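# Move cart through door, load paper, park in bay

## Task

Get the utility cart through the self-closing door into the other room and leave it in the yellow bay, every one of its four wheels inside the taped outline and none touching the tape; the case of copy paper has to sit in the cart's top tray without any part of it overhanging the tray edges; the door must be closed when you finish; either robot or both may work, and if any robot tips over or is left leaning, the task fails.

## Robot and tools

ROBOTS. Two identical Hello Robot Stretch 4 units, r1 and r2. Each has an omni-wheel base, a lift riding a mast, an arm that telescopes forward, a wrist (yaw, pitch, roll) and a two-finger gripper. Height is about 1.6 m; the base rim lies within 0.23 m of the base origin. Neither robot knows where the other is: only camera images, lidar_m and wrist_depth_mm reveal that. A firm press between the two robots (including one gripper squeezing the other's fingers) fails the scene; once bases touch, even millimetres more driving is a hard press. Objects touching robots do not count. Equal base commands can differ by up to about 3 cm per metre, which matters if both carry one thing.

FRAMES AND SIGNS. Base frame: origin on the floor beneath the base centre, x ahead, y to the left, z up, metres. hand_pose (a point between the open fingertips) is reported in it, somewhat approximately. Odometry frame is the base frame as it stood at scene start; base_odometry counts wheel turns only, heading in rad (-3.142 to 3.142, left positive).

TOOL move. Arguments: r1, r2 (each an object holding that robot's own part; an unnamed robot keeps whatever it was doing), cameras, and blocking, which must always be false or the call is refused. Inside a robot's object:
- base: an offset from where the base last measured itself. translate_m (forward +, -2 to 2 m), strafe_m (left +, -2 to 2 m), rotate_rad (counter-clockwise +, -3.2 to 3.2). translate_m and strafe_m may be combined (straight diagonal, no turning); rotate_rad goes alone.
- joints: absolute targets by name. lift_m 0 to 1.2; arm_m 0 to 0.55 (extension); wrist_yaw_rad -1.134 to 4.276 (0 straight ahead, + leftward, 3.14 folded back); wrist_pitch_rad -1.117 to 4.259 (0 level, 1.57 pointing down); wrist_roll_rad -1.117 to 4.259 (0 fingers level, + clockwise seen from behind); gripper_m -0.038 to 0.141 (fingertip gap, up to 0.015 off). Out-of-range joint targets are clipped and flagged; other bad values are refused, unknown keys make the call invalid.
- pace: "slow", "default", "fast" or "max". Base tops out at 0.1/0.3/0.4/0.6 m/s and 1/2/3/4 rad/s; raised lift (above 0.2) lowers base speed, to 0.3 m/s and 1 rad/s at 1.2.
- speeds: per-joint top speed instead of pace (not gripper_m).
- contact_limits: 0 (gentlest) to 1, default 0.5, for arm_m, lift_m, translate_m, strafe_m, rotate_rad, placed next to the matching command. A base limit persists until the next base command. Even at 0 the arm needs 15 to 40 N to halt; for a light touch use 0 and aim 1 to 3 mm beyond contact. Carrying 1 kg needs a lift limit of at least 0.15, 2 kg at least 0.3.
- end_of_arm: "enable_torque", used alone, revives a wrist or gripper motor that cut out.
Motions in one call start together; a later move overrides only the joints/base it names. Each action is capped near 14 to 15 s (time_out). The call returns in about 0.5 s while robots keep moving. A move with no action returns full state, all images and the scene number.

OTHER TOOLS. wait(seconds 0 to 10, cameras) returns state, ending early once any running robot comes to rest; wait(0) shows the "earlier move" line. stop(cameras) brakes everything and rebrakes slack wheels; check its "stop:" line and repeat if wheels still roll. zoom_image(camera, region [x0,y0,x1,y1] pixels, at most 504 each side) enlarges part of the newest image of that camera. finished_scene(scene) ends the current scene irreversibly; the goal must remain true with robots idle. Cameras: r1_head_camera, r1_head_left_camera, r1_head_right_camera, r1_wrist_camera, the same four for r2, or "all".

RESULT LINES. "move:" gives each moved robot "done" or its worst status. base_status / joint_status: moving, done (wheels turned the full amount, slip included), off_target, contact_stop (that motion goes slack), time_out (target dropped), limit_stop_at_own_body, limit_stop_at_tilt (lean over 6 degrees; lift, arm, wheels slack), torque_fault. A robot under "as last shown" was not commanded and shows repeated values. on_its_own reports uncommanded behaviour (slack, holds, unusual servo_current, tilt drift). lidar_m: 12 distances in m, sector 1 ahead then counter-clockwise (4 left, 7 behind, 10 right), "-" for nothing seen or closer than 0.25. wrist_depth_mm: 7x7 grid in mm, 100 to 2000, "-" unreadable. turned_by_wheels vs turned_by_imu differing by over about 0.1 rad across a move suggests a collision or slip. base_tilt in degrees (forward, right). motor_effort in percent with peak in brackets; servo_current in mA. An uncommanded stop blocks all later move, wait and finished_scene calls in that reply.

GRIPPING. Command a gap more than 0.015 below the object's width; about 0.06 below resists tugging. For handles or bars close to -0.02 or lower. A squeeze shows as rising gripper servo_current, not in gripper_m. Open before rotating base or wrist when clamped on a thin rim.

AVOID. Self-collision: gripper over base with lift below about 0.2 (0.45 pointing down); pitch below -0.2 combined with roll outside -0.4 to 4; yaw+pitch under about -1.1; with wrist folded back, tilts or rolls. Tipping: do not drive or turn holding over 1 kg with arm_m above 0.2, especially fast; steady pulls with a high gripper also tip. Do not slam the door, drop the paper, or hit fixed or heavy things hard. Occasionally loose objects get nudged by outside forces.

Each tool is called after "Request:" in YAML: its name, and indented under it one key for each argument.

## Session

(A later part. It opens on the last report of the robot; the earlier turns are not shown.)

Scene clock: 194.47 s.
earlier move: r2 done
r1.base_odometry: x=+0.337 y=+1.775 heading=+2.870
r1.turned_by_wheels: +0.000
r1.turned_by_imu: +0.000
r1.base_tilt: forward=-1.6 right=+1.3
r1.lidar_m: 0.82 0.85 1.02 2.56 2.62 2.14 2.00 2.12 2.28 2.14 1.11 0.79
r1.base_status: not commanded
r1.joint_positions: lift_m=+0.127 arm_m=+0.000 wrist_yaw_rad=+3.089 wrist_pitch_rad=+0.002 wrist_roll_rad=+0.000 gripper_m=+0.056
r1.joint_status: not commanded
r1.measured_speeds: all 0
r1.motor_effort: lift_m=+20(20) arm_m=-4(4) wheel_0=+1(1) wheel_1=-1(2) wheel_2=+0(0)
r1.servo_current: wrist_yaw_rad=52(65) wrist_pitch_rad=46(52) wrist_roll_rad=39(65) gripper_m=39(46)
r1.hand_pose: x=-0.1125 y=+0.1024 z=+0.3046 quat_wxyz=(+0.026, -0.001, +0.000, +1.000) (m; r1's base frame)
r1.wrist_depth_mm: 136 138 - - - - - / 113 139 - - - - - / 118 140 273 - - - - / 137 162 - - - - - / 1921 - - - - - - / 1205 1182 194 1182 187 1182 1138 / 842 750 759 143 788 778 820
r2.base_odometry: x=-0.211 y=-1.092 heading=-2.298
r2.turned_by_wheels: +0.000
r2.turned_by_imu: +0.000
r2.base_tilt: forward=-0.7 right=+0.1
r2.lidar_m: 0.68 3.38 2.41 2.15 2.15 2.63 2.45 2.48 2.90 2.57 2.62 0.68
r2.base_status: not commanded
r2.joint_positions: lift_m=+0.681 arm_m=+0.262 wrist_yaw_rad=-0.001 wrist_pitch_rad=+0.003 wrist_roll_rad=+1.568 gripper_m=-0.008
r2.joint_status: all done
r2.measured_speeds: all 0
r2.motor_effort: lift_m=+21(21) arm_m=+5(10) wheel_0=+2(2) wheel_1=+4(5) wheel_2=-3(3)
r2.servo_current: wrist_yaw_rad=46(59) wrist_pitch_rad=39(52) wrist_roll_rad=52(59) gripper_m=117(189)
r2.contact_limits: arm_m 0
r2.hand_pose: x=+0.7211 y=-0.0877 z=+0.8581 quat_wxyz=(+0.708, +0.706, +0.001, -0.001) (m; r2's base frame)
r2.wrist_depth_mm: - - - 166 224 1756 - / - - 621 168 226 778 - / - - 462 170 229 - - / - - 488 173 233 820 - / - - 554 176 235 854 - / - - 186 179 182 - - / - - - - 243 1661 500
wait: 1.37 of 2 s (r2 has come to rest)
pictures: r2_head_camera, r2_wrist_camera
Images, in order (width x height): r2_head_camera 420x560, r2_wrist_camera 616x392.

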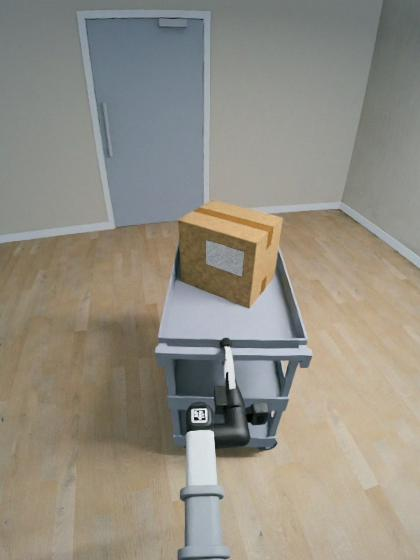

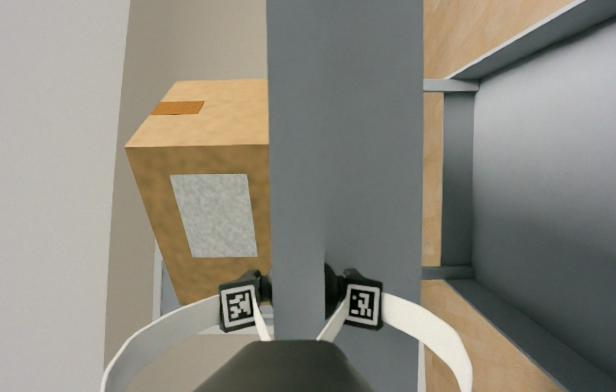

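Request:
move:
  blocking: false
  r1: {"base":{"translate_m":0.5}}
  r2: {"base":{"rotate_rad":0.245},"pace":"slow"}

Request:
wait:
  seconds: 1

Request:
wait:
  seconds: 2
  cameras: ["r1_head_camera","r1_head_left_camera","r2_wrist_camera","r2_head_camera"]

Scene clock: 211.10 s.
move: r1 moving; r2 moving
r1.base_odometry: x=+0.306 y=+1.783 heading=+2.870
r1.turned_by_wheels: +0.000
r1.turned_by_imu: +0.000
r1.base_tilt: forward=-1.6 right=+1.3
r1.lidar_m: 0.77 0.82 1.00 2.52 2.65 2.18 2.06 2.17 2.26 2.14 1.09 0.77
r1.base_status: translate_m moving
r1.joint_positions: lift_m=+0.127 arm_m=+0.000 wrist_yaw_rad=+3.089 wrist_pitch_rad=+0.002 wrist_roll_rad=+0.000 gripper_m=+0.056
r1.joint_status: not commanded
r1.measured_speeds: translate_m=+0.121 strafe_m=-0.001 rotate_rad=+0.006 lift_m=+0.000 arm_m=+0.000 wrist_yaw_rad=+0.000 wrist_pitch_rad=+0.000 wrist_roll_rad=+0.000
r1.motor_effort: lift_m=+20(20) arm_m=-4(4) wheel_0=+6(8) wheel_1=+5(7) wheel_2=-9(9)
r1.servo_current: wrist_yaw_rad=39(59) wrist_pitch_rad=46(46) wrist_roll_rad=52(65) gripper_m=46(46)
r1.hand_pose: x=-0.1125 y=+0.1024 z=+0.3046 quat_wxyz=(+0.026, -0.001, +0.000, +1.000) (m; r1's base frame)
r1.wrist_depth_mm: 136 138 - - - - - / 113 139 - - - - - / 117 139 273 - - - - / 137 162 - - - - - / 1921 - - - - - - / 1205 1205 194 1182 187 1160 1138 / 831 759 741 143 788 778 809
r2.base_odometry: x=-0.211 y=-1.092 heading=-2.175
r2.turned_by_wheels: +0.123
r2.turned_by_imu: +0.119
r2.base_tilt: forward=-0.7 right=+0.1
r2.lidar_m: 0.63 3.28 2.27 2.13 2.18 2.65 2.42 2.52 2.78 2.60 2.67 0.65
r2.base_status: rotate_rad moving
r2.joint_positions: lift_m=+0.681 arm_m=+0.262 wrist_yaw_rad=-0.007 wrist_pitch_rad=+0.003 wrist_roll_rad=+1.568 gripper_m=-0.009
r2.joint_status: not commanded
r2.measured_speeds: translate_m=-0.001 strafe_m=+0.000 rotate_rad=+0.483 lift_m=+0.000 arm_m=+0.000 wrist_yaw_rad=+0.000 wrist_pitch_rad=+0.000 wrist_roll_rad=+0.000
r2.motor_effort: lift_m=+21(21) arm_m=+7(7) wheel_0=-15(20) wheel_1=-11(13) wheel_2=-16(16)
r2.servo_current: wrist_yaw_rad=59(65) wrist_pitch_rad=39(46) wrist_roll_rad=46(52) gripper_m=104(124)
r2.contact_limits: arm_m 0
r2.hand_pose: x=+0.7205 y=-0.0896 z=+0.8581 quat_wxyz=(+0.708, +0.706, -0.002, -0.004) (m; r2's base frame)
r2.wrist_depth_mm: - - 564 145 198 - - / - 488 442 150 206 - - / - - 462 155 213 788 - / - - 535 163 223 - - / - - 640 171 232 - - / - - 186 177 181 1618 492 / - - - - - 1661 1205
pictures: none

Scene clock: 212.10 s.
earlier move: r1 moving; r2 done
r1.base_odometry: x=+0.076 y=+1.847 heading=+2.870
r1.turned_by_wheels: +0.000
r1.turned_by_imu: +0.000
r1.base_tilt: forward=-1.6 right=+1.2
r1.lidar_m: 0.54 0.59 0.77 1.72 2.65 2.42 2.30 2.40 2.24 2.14 0.73 0.56
r1.base_status: translate_m moving
r1.joint_positions: lift_m=+0.127 arm_m=+0.000 wrist_yaw_rad=+3.089 wrist_pitch_rad=+0.002 wrist_roll_rad=+0.000 gripper_m=+0.056
r1.joint_status: not commanded
r1.measured_speeds: translate_m=+0.300 strafe_m=-0.001 rotate_rad=+0.000 lift_m=+0.000 arm_m=+0.000 wrist_yaw_rad=+0.000 wrist_pitch_rad=+0.000 wrist_roll_rad=+0.000
r1.motor_effort: lift_m=+20(20) arm_m=-4(4) wheel_0=+5(10) wheel_1=+4(7) wheel_2=-5(10)
r1.servo_current: wrist_yaw_rad=46(65) wrist_pitch_rad=52(52) wrist_roll_rad=39(65) gripper_m=39(52)
r1.hand_pose: x=-0.1125 y=+0.1024 z=+0.3046 quat_wxyz=(+0.026, -0.001, +0.000, +1.000) (m; r1's base frame)
r1.wrist_depth_mm: 136 138 - - - - - / 113 139 - - - - - / 117 139 268 - - - - / 137 159 - - - - - / 1921 - - - - - - / 1182 1229 193 1205 188 1160 1138 / 842 750 759 143 798 778 820
r2.base_odometry: x=-0.211 y=-1.092 heading=-2.053
r2.turned_by_wheels: +0.122
r2.turned_by_imu: +0.119
r2.base_tilt: forward=-0.7 right=+0.0
r2.lidar_m: 0.65 2.91 2.20 2.13 2.25 2.53 2.46 2.62 2.69 2.61 2.77 0.58
r2.base_status: done
r2.joint_positions: lift_m=+0.681 arm_m=+0.262 wrist_yaw_rad=+0.002 wrist_pitch_rad=+0.003 wrist_roll_rad=+1.568 gripper_m=-0.009
r2.joint_status: not commanded
r2.measured_speeds: all 0
r2.motor_effort: lift_m=+21(21) arm_m=+6(7) wheel_0=+3(20) wheel_1=-1(13) wheel_2=+0(16)
r2.servo_current: wrist_yaw_rad=39(65) wrist_pitch_rad=46(46) wrist_roll_rad=52(59) gripper_m=98(124)
r2.contact_limits: arm_m 0
r2.hand_pose: x=+0.7213 y=-0.0869 z=+0.8581 quat_wxyz=(+0.708, +0.706, +0.002, +0.000) (m; r2's base frame)
r2.wrist_depth_mm: - 373 370 103 154 - - / - 436 421 108 168 - - / - - 525 116 183 - - / - - - 130 202 - - / - - - 144 224 1618 517 / - - 187 167 182 1661 1160 / - - - - 336 1464 1205
wait: 1.00 s; no rest
pictures: none

Scene clock: 213.77 s.
earlier move: r1 done
r1.base_odometry: x=-0.145 y=+1.909 heading=+2.871
r1.turned_by_wheels: +0.000
r1.turned_by_imu: +0.000
r1.base_tilt: forward=-1.6 right=+1.3
r1.lidar_m: 0.32 0.31 0.46 0.92 2.67 2.66 2.54 2.63 2.22 1.22 0.38 0.34
r1.base_status: done
r1.joint_positions: lift_m=+0.127 arm_m=+0.000 wrist_yaw_rad=+3.089 wrist_pitch_rad=+0.002 wrist_roll_rad=+0.000 gripper_m=+0.056
r1.joint_status: not commanded
r1.measured_speeds: all 0
r1.motor_effort: lift_m=+20(20) arm_m=-4(4) wheel_0=+2(10) wheel_1=+2(7) wheel_2=+1(10)
r1.servo_current: wrist_yaw_rad=52(78) wrist_pitch_rad=46(52) wrist_roll_rad=39(72) gripper_m=46(52)
r1.hand_pose: x=-0.1125 y=+0.1024 z=+0.3046 quat_wxyz=(+0.026, -0.001, +0.000, +1.000) (m; r1's base frame)
r1.wrist_depth_mm: 136 139 - - - - - / 113 139 - - - - - / 118 140 272 - - - - / 137 162 - - - - - / 1921 - - - - - - / 1160 1205 194 1205 187 1281 1118 / 842 741 741 153 741 788 820
r2.base_odometry: x=-0.211 y=-1.092 heading=-2.053
r2.turned_by_wheels: +0.000
r2.turned_by_imu: +0.000
r2.base_tilt: forward=-0.7 right=+0.0
r2.lidar_m: 0.66 2.87 2.22 2.13 2.21 2.54 2.45 2.62 2.67 2.61 2.75 0.59
r2.base_status: done
r2.joint_positions: lift_m=+0.681 arm_m=+0.262 wrist_yaw_rad=+0.002 wrist_pitch_rad=+0.003 wrist_roll_rad=+1.568 gripper_m=-0.009
r2.joint_status: not commanded
r2.measured_speeds: all 0
r2.motor_effort: lift_m=+21(21) arm_m=+6(7) wheel_0=+2(20) wheel_1=-1(13) wheel_2=+0(16)
r2.servo_current: wrist_yaw_rad=46(65) wrist_pitch_rad=39(52) wrist_roll_rad=59(59) gripper_m=104(124)
r2.contact_limits: arm_m 0
r2.hand_pose: x=+0.7213 y=-0.0869 z=+0.8581 quat_wxyz=(+0.708, +0.706, +0.002, +0.000) (m; r2's base frame)
r2.wrist_depth_mm: - 370 373 103 154 - - / - 439 421 108 167 - - / - - 521 116 183 - - / - - - 130 202 - - / - - - 145 225 1708 517 / - - 187 167 182 1661 1138 / - - - - 334 1430 1205
wait: 1.67 of 2 s (r1 has come to rest)
pictures: r1_head_camera, r1_head_left_camera, r2_head_camera, r2_wrist_camera
Images, in order (width x height): r1_head_camera 420x560, r1_head_left_camera 420x672, r2_head_camera 420x560, r2_wrist_camera 616x392.

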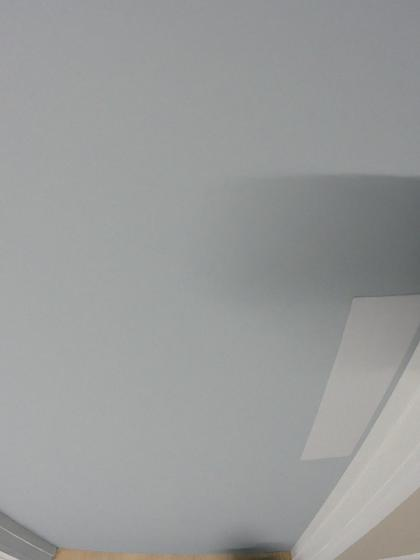

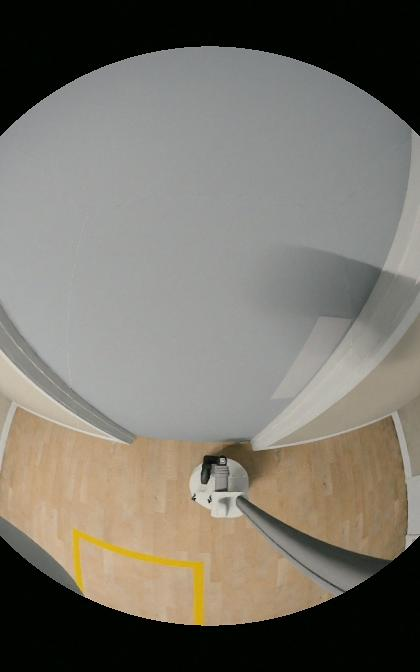

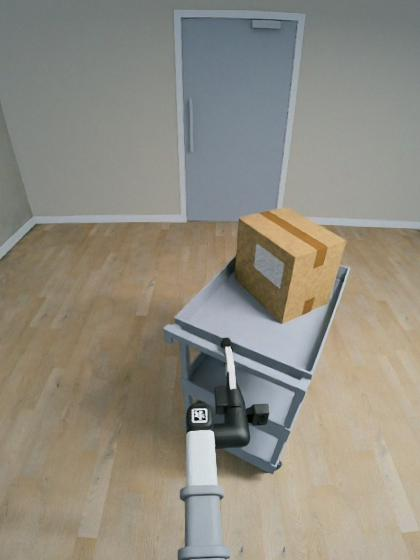

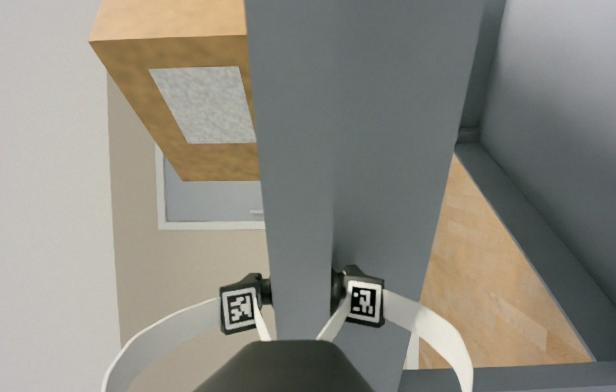

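Request:
move:
  blocking: false
  r1: {"base":{"translate_m":0.7},"pace":"slow","contact_limits":{"translate_m":0.8}}
  r2: {"base":{"strafe_m":-0.18},"pace":"slow"}

Request:
wait:
  seconds: 2.5

Request:
wait:
  seconds: 2
  cameras: ["r1_head_camera","r1_head_left_camera","r2_wrist_camera","r2_head_camera"]

Scene clock: 235.70 s.
move: r1 moving; r2 moving
r1.base_odometry: x=-0.157 y=+1.912 heading=+2.871
r1.turned_by_wheels: +0.000
r1.turned_by_imu: +0.000
r1.base_tilt: forward=-1.6 right=+1.3
r1.lidar_m: 0.30 0.33 0.45 0.93 2.67 2.68 2.55 2.65 2.24 1.16 0.36 0.32
r1.base_status: translate_m moving
r1.joint_positions: lift_m=+0.127 arm_m=+0.000 wrist_yaw_rad=+3.089 wrist_pitch_rad=+0.002 wrist_roll_rad=+0.000 gripper_m=+0.056
r1.joint_status: not commanded
r1.measured_speeds: translate_m=+0.050 strafe_m=+0.000 rotate_rad=+0.001 lift_m=+0.000 arm_m=+0.000 wrist_yaw_rad=+0.000 wrist_pitch_rad=+0.000 wrist_roll_rad=+0.000
r1.motor_effort: lift_m=+20(20) arm_m=-4(4) wheel_0=+5(7) wheel_1=+5(6) wheel_2=-6(7)
r1.servo_current: wrist_yaw_rad=39(59) wrist_pitch_rad=39(46) wrist_roll_rad=39(65) gripper_m=52(52)
r1.contact_limits: translate_m 0.8
r1.hand_pose: x=-0.1125 y=+0.1024 z=+0.3046 quat_wxyz=(+0.026, -0.001, +0.000, +1.000) (m; r1's base frame)
r1.wrist_depth_mm: 136 138 - - - - - / 113 139 - - - - - / 117 140 273 - - - - / 137 162 - - - - - / 1983 - - - - - - / 1182 1229 194 1205 188 1281 1118 / 842 750 759 153 741 778 820
r2.base_odometry: x=-0.223 y=-1.085 heading=-2.052
r2.turned_by_wheels: +0.001
r2.turned_by_imu: +0.001
r2.base_tilt: forward=-0.7 right=+0.1
r2.lidar_m: 0.60 2.91 2.23 2.13 2.27 2.53 2.44 2.61 2.65 2.58 2.75 0.59
r2.base_status: strafe_m moving
r2.joint_positions: lift_m=+0.681 arm_m=+0.262 wrist_yaw_rad=+0.002 wrist_pitch_rad=+0.003 wrist_roll_rad=+1.568 gripper_m=-0.009
r2.joint_status: not commanded
r2.measured_speeds: translate_m=+0.000 strafe_m=-0.056 rotate_rad=+0.000 lift_m=+0.000 arm_m=+0.000 wrist_yaw_rad=+0.004 wrist_pitch_rad=-0.001 wrist_roll_rad=+0.000
r2.motor_effort: lift_m=+21(21) arm_m=+6(6) wheel_0=+15(15) wheel_1=-6(8) wheel_2=+0(1)
r2.servo_current: wrist_yaw_rad=52(65) wrist_pitch_rad=39(46) wrist_roll_rad=59(59) gripper_m=104(104)
r2.contact_limits: arm_m 0
r2.hand_pose: x=+0.7213 y=-0.0868 z=+0.8582 quat_wxyz=(+0.708, +0.706, +0.002, +0.000) (m; r2's base frame)
r2.wrist_depth_mm: - 364 364 - 150 - - / - 436 421 103 163 - - / - - 525 111 179 - - / - - - 128 198 - - / - - - 140 221 1618 512 / - - 187 163 182 1618 1229 / - - - - 334 1464 1160
pictures: none

Scene clock: 238.13 s.
earlier move: r1 moving; r2 done
r1.base_odometry: x=-0.379 y=+1.973 heading=+2.872
r1.turned_by_wheels: +0.001
r1.turned_by_imu: +0.002
r1.base_tilt: forward=-1.6 right=+1.3
r1.lidar_m: 0.25 0.25 0.25 0.50 2.66 2.93 2.79 2.89 2.25 0.25 0.25 0.25
r1.base_status: translate_m moving
r1.joint_positions: lift_m=+0.127 arm_m=+0.000 wrist_yaw_rad=+3.095 wrist_pitch_rad=+0.002 wrist_roll_rad=+0.000 gripper_m=+0.056
r1.joint_status: not commanded
r1.measured_speeds: translate_m=+0.100 strafe_m=+0.000 rotate_rad=+0.002 lift_m=+0.000 arm_m=+0.000 wrist_yaw_rad=+0.037 wrist_pitch_rad=+0.000 wrist_roll_rad=+0.000
r1.motor_effort: lift_m=+20(20) arm_m=+4(4) wheel_0=+15(19) wheel_1=+12(12) wheel_2=-14(18)
r1.servo_current: wrist_yaw_rad=39(65) wrist_pitch_rad=46(52) wrist_roll_rad=39(65) gripper_m=33(52)
r1.contact_limits: translate_m 0.8
r1.hand_pose: x=-0.1131 y=+0.1009 z=+0.3046 quat_wxyz=(+0.024, -0.001, +0.000, +1.000) (m; r1's base frame)
r1.wrist_depth_mm: - 137 - - - - - / - 137 - - - - - / 109 137 189 - - - - / 123 137 265 - - - - / 1708 1921 - - - - - / 1182 1182 194 1160 187 1281 1160 / 842 750 759 809 809 768 831
r2.base_odometry: x=-0.370 y=-1.009 heading=-2.052
r2.turned_by_wheels: +0.000
r2.turned_by_imu: +0.001
r2.base_tilt: forward=-0.7 right=+0.1
r2.lidar_m: 0.68 3.13 2.37 2.30 2.47 2.55 2.46 2.60 2.50 2.42 2.58 0.63
r2.base_status: done
r2.joint_positions: lift_m=+0.681 arm_m=+0.262 wrist_yaw_rad=+0.003 wrist_pitch_rad=+0.000 wrist_roll_rad=+1.568 gripper_m=-0.009
r2.joint_status: not commanded
r2.measured_speeds: all 0
r2.motor_effort: lift_m=+20(21) arm_m=+6(6) wheel_0=+7(18) wheel_1=-2(8) wheel_2=+0(2)
r2.servo_current: wrist_yaw_rad=59(65) wrist_pitch_rad=39(46) wrist_roll_rad=39(65) gripper_m=78(104)
r2.contact_limits: arm_m 0
r2.hand_pose: x=+0.7214 y=-0.0865 z=+0.8591 quat_wxyz=(+0.708, +0.706, +0.001, +0.001) (m; r2's base frame)
r2.wrist_depth_mm: - - 480 - 180 - - / - 424 421 133 190 750 - / - - 462 141 202 - - / - - 559 150 213 - - / - - - 160 226 1808 - / - - 190 169 183 1661 508 / - - - - - 1618 1229
wait: 2.43 of 2.5 s (r2 has come to rest)
pictures: none

Scene clock: 240.13 s.
earlier move: r1 moving
r1.base_odometry: x=-0.572 y=+2.027 heading=+2.871
r1.turned_by_wheels: -0.001
r1.turned_by_imu: +0.000
r1.base_tilt: forward=-1.6 right=+1.3
r1.lidar_m: 0.25 - 0.25 0.31 2.74 3.09 2.98 3.06 0.25 0.25 2.19 0.28
r1.base_status: translate_m moving
r1.joint_positions: lift_m=+0.127 arm_m=+0.000 wrist_yaw_rad=+3.099 wrist_pitch_rad=+0.002 wrist_roll_rad=+0.000 gripper_m=+0.056
r1.joint_status: not commanded
r1.measured_speeds: translate_m=+0.101 strafe_m=+0.000 rotate_rad=-0.003 lift_m=+0.000 arm_m=+0.000 wrist_yaw_rad=+0.000 wrist_pitch_rad=+0.000 wrist_roll_rad=+0.000
r1.motor_effort: lift_m=+20(20) arm_m=+7(8) wheel_0=+12(19) wheel_1=+13(16) wheel_2=-14(18)
r1.servo_current: wrist_yaw_rad=78(85) wrist_pitch_rad=46(52) wrist_roll_rad=46(72) gripper_m=46(52)
r1.contact_limits: translate_m 0.8
r1.hand_pose: x=-0.1138 y=+0.0996 z=+0.3046 quat_wxyz=(+0.021, -0.001, +0.000, +1.000) (m; r1's base frame)
r1.wrist_depth_mm: - 136 - - - - - / - 136 - - - - - / 108 136 185 - - - - / 124 137 277 - - - - / 1708 - - - - - - / 1205 1229 193 1205 187 1182 1138 / 854 759 750 798 778 798 820
r2.base_odometry: x=-0.370 y=-1.009 heading=-2.052
r2.turned_by_wheels: +0.000
r2.turned_by_imu: +0.000
r2.base_tilt: forward=-0.7 right=+0.0
r2.lidar_m: 0.66 3.16 2.36 2.32 2.46 2.52 2.46 2.62 2.49 2.42 2.58 0.62
r2.base_status: done
r2.joint_positions: lift_m=+0.681 arm_m=+0.262 wrist_yaw_rad=+0.003 wrist_pitch_rad=+0.000 wrist_roll_rad=+1.568 gripper_m=-0.009
r2.joint_status: not commanded
r2.measured_speeds: all 0
r2.motor_effort: lift_m=+20(21) arm_m=+6(6) wheel_0=+7(18) wheel_1=-2(8) wheel_2=+0(2)
r2.servo_current: wrist_yaw_rad=39(65) wrist_pitch_rad=39(52) wrist_roll_rad=52(65) gripper_m=78(104)
r2.contact_limits: arm_m 0
r2.hand_pose: x=+0.7214 y=-0.0865 z=+0.8591 quat_wxyz=(+0.708, +0.706, +0.001, +0.001) (m; r2's base frame)
r2.wrist_depth_mm: - - 480 - 180 - - / - 424 421 133 191 741 - / - - 466 141 202 - - / - - 559 151 213 - - / - - - 160 226 1863 - / - - 190 169 183 1708 512 / - - - - - 1708 1229
wait: 2.00 s; no rest
pictures: r1_head_camera, r1_head_left_camera, r2_head_camera, r2_wrist_camera
Images, in order (width x height): r1_head_camera 420x560, r1_head_left_camera 420x672, r2_head_camera 420x560, r2_wrist_camera 616x392.

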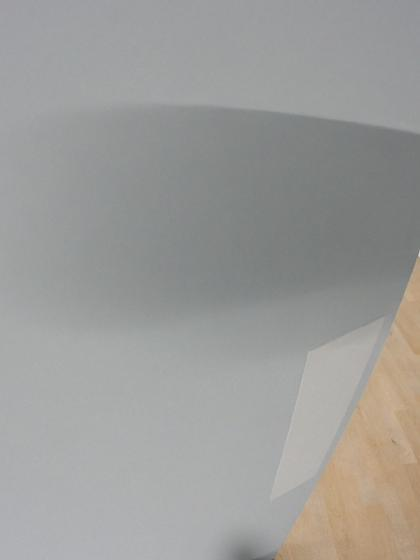

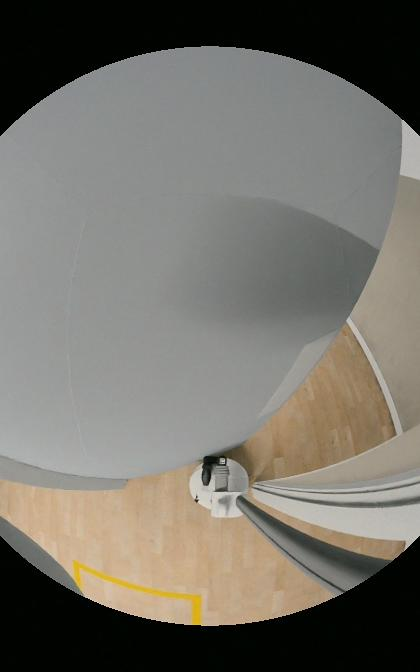

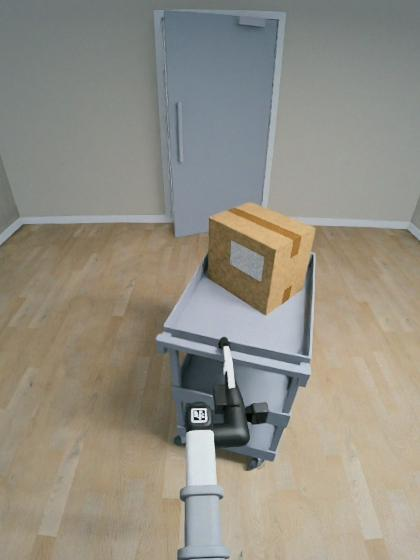

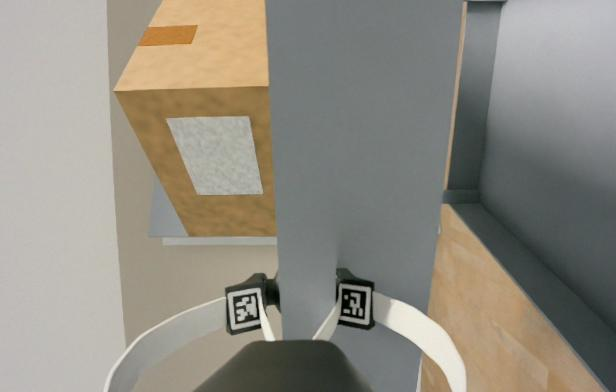

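Request:
move:
  blocking: false
  r1: {"base":{"translate_m":0.7},"pace":"slow","contact_limits":{"translate_m":0.8}}
  r2: {"base":{"strafe_m":-0.11},"pace":"slow"}

Request:
wait:
  seconds: 2.5

Request:
wait:
  seconds: 4.5
  cameras: ["r1_head_camera","r1_head_left_camera","r2_wrist_camera","r2_head_camera"]

Scene clock: 248.03 s.
earlier move: r1 done
move: r1 moving; r2 moving
r1.base_odometry: x=-0.831 y=+2.099 heading=+2.871
r1.turned_by_wheels: +0.000
r1.turned_by_imu: +0.000
r1.base_tilt: forward=-1.6 right=+1.3
r1.lidar_m: 0.25 0.25 0.25 0.25 0.45 3.42 3.29 0.38 0.42 1.07 2.17 2.92
r1.base_status: translate_m moving
r1.joint_positions: lift_m=+0.127 arm_m=+0.000 wrist_yaw_rad=+3.099 wrist_pitch_rad=+0.002 wrist_roll_rad=+0.000 gripper_m=+0.056
r1.joint_status: not commanded
r1.measured_speeds: translate_m=+0.048 strafe_m=+0.000 rotate_rad=+0.000 lift_m=+0.000 arm_m=+0.000 wrist_yaw_rad=+0.000 wrist_pitch_rad=+0.000 wrist_roll_rad=+0.000
r1.motor_effort: lift_m=+20(20) arm_m=+8(8) wheel_0=+7(7) wheel_1=+12(13) wheel_2=-12(14)
r1.servo_current: wrist_yaw_rad=39(72) wrist_pitch_rad=39(46) wrist_roll_rad=46(72) gripper_m=39(46)
r1.contact_limits: translate_m 0.8
r1.hand_pose: x=-0.1138 y=+0.0996 z=+0.3046 quat_wxyz=(+0.021, -0.001, +0.000, +1.000) (m; r1's base frame)
r1.wrist_depth_mm: - 136 - - - - - / - 136 - - - - - / 106 137 187 - - - - / 121 137 285 - - - - / 1708 1983 - - - - - / 1078 1229 194 1205 187 1160 1160 / 798 750 759 809 798 778 831
r2.base_odometry: x=-0.383 y=-1.002 heading=-2.052
r2.turned_by_wheels: +0.001
r2.turned_by_imu: +0.001
r2.base_tilt: forward=-0.7 right=+0.0
r2.lidar_m: 0.68 3.10 2.39 2.33 2.47 2.56 2.47 2.57 2.47 2.42 2.56 0.64
r2.base_status: strafe_m moving
r2.joint_positions: lift_m=+0.681 arm_m=+0.262 wrist_yaw_rad=+0.003 wrist_pitch_rad=+0.000 wrist_roll_rad=+1.568 gripper_m=-0.009
r2.joint_status: not commanded
r2.measured_speeds: translate_m=+0.000 strafe_m=-0.057 rotate_rad=+0.000 lift_m=+0.000 arm_m=+0.000 wrist_yaw_rad=+0.000 wrist_pitch_rad=+0.000 wrist_roll_rad=+0.000
r2.motor_effort: lift_m=+20(20) arm_m=+6(6) wheel_0=+12(12) wheel_1=-6(7) wheel_2=+0(2)
r2.servo_current: wrist_yaw_rad=59(59) wrist_pitch_rad=33(46) wrist_roll_rad=46(59) gripper_m=78(85)
r2.contact_limits: arm_m 0
r2.hand_pose: x=+0.7214 y=-0.0865 z=+0.8591 quat_wxyz=(+0.708, +0.706, +0.001, +0.001) (m; r2's base frame)
r2.wrist_depth_mm: - - 488 128 181 - - / - 433 424 133 191 741 - / - - 462 143 203 - - / - - 554 151 213 - - / - - - 158 225 - - / - - 190 168 183 1661 508 / - - - - - 1661 1229
pictures: none

Scene clock: 249.77 s.
earlier move: r1 moving; r2 done
r1.base_odometry: x=-0.987 y=+2.142 heading=+2.872
r1.turned_by_wheels: +0.000
r1.turned_by_imu: +0.000
r1.base_tilt: forward=-1.6 right=+1.3
r1.lidar_m: 0.25 0.25 - 0.25 0.37 3.55 3.48 0.49 0.64 1.67 2.17 2.92
r1.base_status: translate_m moving
r1.joint_positions: lift_m=+0.127 arm_m=+0.000 wrist_yaw_rad=+3.092 wrist_pitch_rad=+0.002 wrist_roll_rad=+0.000 gripper_m=+0.056
r1.joint_status: not commanded
r1.measured_speeds: translate_m=+0.100 strafe_m=+0.001 rotate_rad=-0.001 lift_m=+0.000 arm_m=+0.000 wrist_yaw_rad=+0.000 wrist_pitch_rad=+0.000 wrist_roll_rad=+0.000
r1.motor_effort: lift_m=+20(20) arm_m=+5(8) wheel_0=+6(9) wheel_1=+13(13) wheel_2=-9(14)
r1.servo_current: wrist_yaw_rad=33(78) wrist_pitch_rad=46(52) wrist_roll_rad=59(72) gripper_m=46(46)
r1.contact_limits: translate_m 0.8
r1.hand_pose: x=-0.1129 y=+0.1015 z=+0.3046 quat_wxyz=(+0.025, -0.001, +0.000, +1.000) (m; r1's base frame)
r1.wrist_depth_mm: - 137 - - - - - / - 137 - - - - - / 109 137 202 - - - - / 123 138 - - - - - / 580 - - - - - - / 597 1182 194 1182 187 1160 1138 / 597 750 741 788 798 778 820
r2.base_odometry: x=-0.467 y=-0.958 heading=-2.052
r2.turned_by_wheels: +0.000
r2.turned_by_imu: +0.000
r2.base_tilt: forward=-0.7 right=+0.1
r2.lidar_m: 0.68 3.28 2.50 2.39 2.55 2.55 2.48 2.64 2.37 2.31 2.45 0.66
r2.base_status: done
r2.joint_positions: lift_m=+0.681 arm_m=+0.262 wrist_yaw_rad=+0.003 wrist_pitch_rad=+0.000 wrist_roll_rad=+1.568 gripper_m=-0.009
r2.joint_status: not commanded
r2.measured_speeds: all 0
r2.motor_effort: lift_m=+20(20) arm_m=+6(6) wheel_0=+4(15) wheel_1=-4(8) wheel_2=+0(2)
r2.servo_current: wrist_yaw_rad=39(59) wrist_pitch_rad=39(46) wrist_roll_rad=52(59) gripper_m=78(85)
r2.contact_limits: arm_m 0
r2.hand_pose: x=+0.7214 y=-0.0865 z=+0.8591 quat_wxyz=(+0.708, +0.706, +0.001, +0.001) (m; r2's base frame)
r2.wrist_depth_mm: - - - 146 200 732 - / - - 488 151 206 - - / - 473 449 155 213 - - / - - 512 161 221 820 - / - - 597 167 229 - - / - - 192 173 183 1808 525 / - - - - 245 1661 1229
wait: 1.73 of 2.5 s (r2 has come to rest)
pictures: none

Scene clock: 254.27 s.
earlier move: r1 moving
r1.base_odometry: x=-1.420 y=+2.262 heading=+2.871
r1.turned_by_wheels: +0.000
r1.turned_by_imu: +0.000
r1.base_tilt: forward=-1.6 right=+1.3
r1.lidar_m: 1.10 1.05 2.77 0.30 0.25 0.53 0.97 0.91 1.25 2.08 2.15 2.90
r1.base_status: translate_m moving
r1.joint_positions: lift_m=+0.127 arm_m=+0.000 wrist_yaw_rad=+3.092 wrist_pitch_rad=+0.002 wrist_roll_rad=+0.000 gripper_m=+0.056
r1.joint_status: not commanded
r1.measured_speeds: translate_m=+0.101 strafe_m=+0.001 rotate_rad=-0.001 lift_m=+0.000 arm_m=+0.000 wrist_yaw_rad=+0.000 wrist_pitch_rad=+0.000 wrist_roll_rad=+0.000
r1.motor_effort: lift_m=+20(20) arm_m=+5(8) wheel_0=+3(9) wheel_1=+10(13) wheel_2=-3(14)
r1.servo_current: wrist_yaw_rad=33(78) wrist_pitch_rad=39(52) wrist_roll_rad=59(72) gripper_m=39(52)
r1.contact_limits: translate_m 0.8
r1.hand_pose: x=-0.1129 y=+0.1016 z=+0.3046 quat_wxyz=(+0.025, -0.001, +0.000, +1.000) (m; r1's base frame)
r1.wrist_depth_mm: - 137 - - - - - / - 137 - - - 196 185 / 109 137 204 - - - - / 124 138 - - - 198 184 / - 1025 - - - 200 185 / - 1042 193 1182 187 196 - / 842 750 759 798 798 193 -
r2.base_odometry: x=-0.467 y=-0.958 heading=-2.052
r2.turned_by_wheels: +0.000
r2.turned_by_imu: +0.001
r2.base_tilt: forward=-0.6 right=+0.1
r2.lidar_m: 0.65 3.28 2.49 2.40 2.57 2.53 2.46 2.65 2.37 2.30 2.46 0.68
r2.base_status: done
r2.joint_positions: lift_m=+0.681 arm_m=+0.262 wrist_yaw_rad=+0.003 wrist_pitch_rad=+0.000 wrist_roll_rad=+1.568 gripper_m=-0.009
r2.joint_status: not commanded
r2.measured_speeds: all 0
r2.motor_effort: lift_m=+20(20) arm_m=+6(6) wheel_0=+4(15) wheel_1=-4(8) wheel_2=+0(2)
r2.servo_current: wrist_yaw_rad=46(65) wrist_pitch_rad=39(46) wrist_roll_rad=39(59) gripper_m=72(85)
r2.contact_limits: arm_m 0
r2.hand_pose: x=+0.7214 y=-0.0865 z=+0.8591 quat_wxyz=(+0.708, +0.706, +0.001, +0.001) (m; r2's base frame)
r2.wrist_depth_mm: - - - 146 200 741 - / - - 484 151 206 - - / - 469 452 156 213 - - / - - 512 160 221 820 - / - - 603 167 229 - - / - - 193 173 183 1808 521 / - - - - 246 1708 1205
wait: 4.50 s; no rest
pictures: r1_head_camera, r1_head_left_camera, r2_head_camera, r2_wrist_camera
Images, in order (width x height): r1_head_camera 420x560, r1_head_left_camera 420x672, r2_head_camera 420x560, r2_wrist_camera 616x392.

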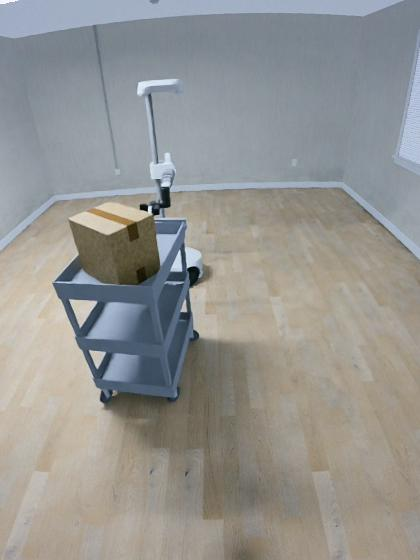

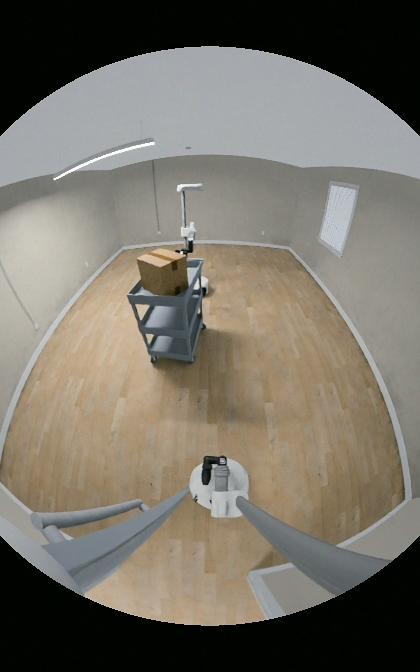

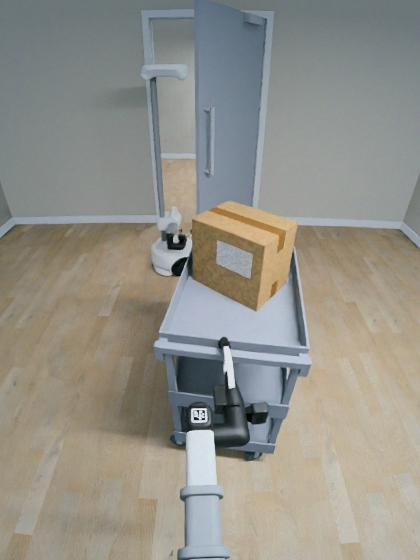

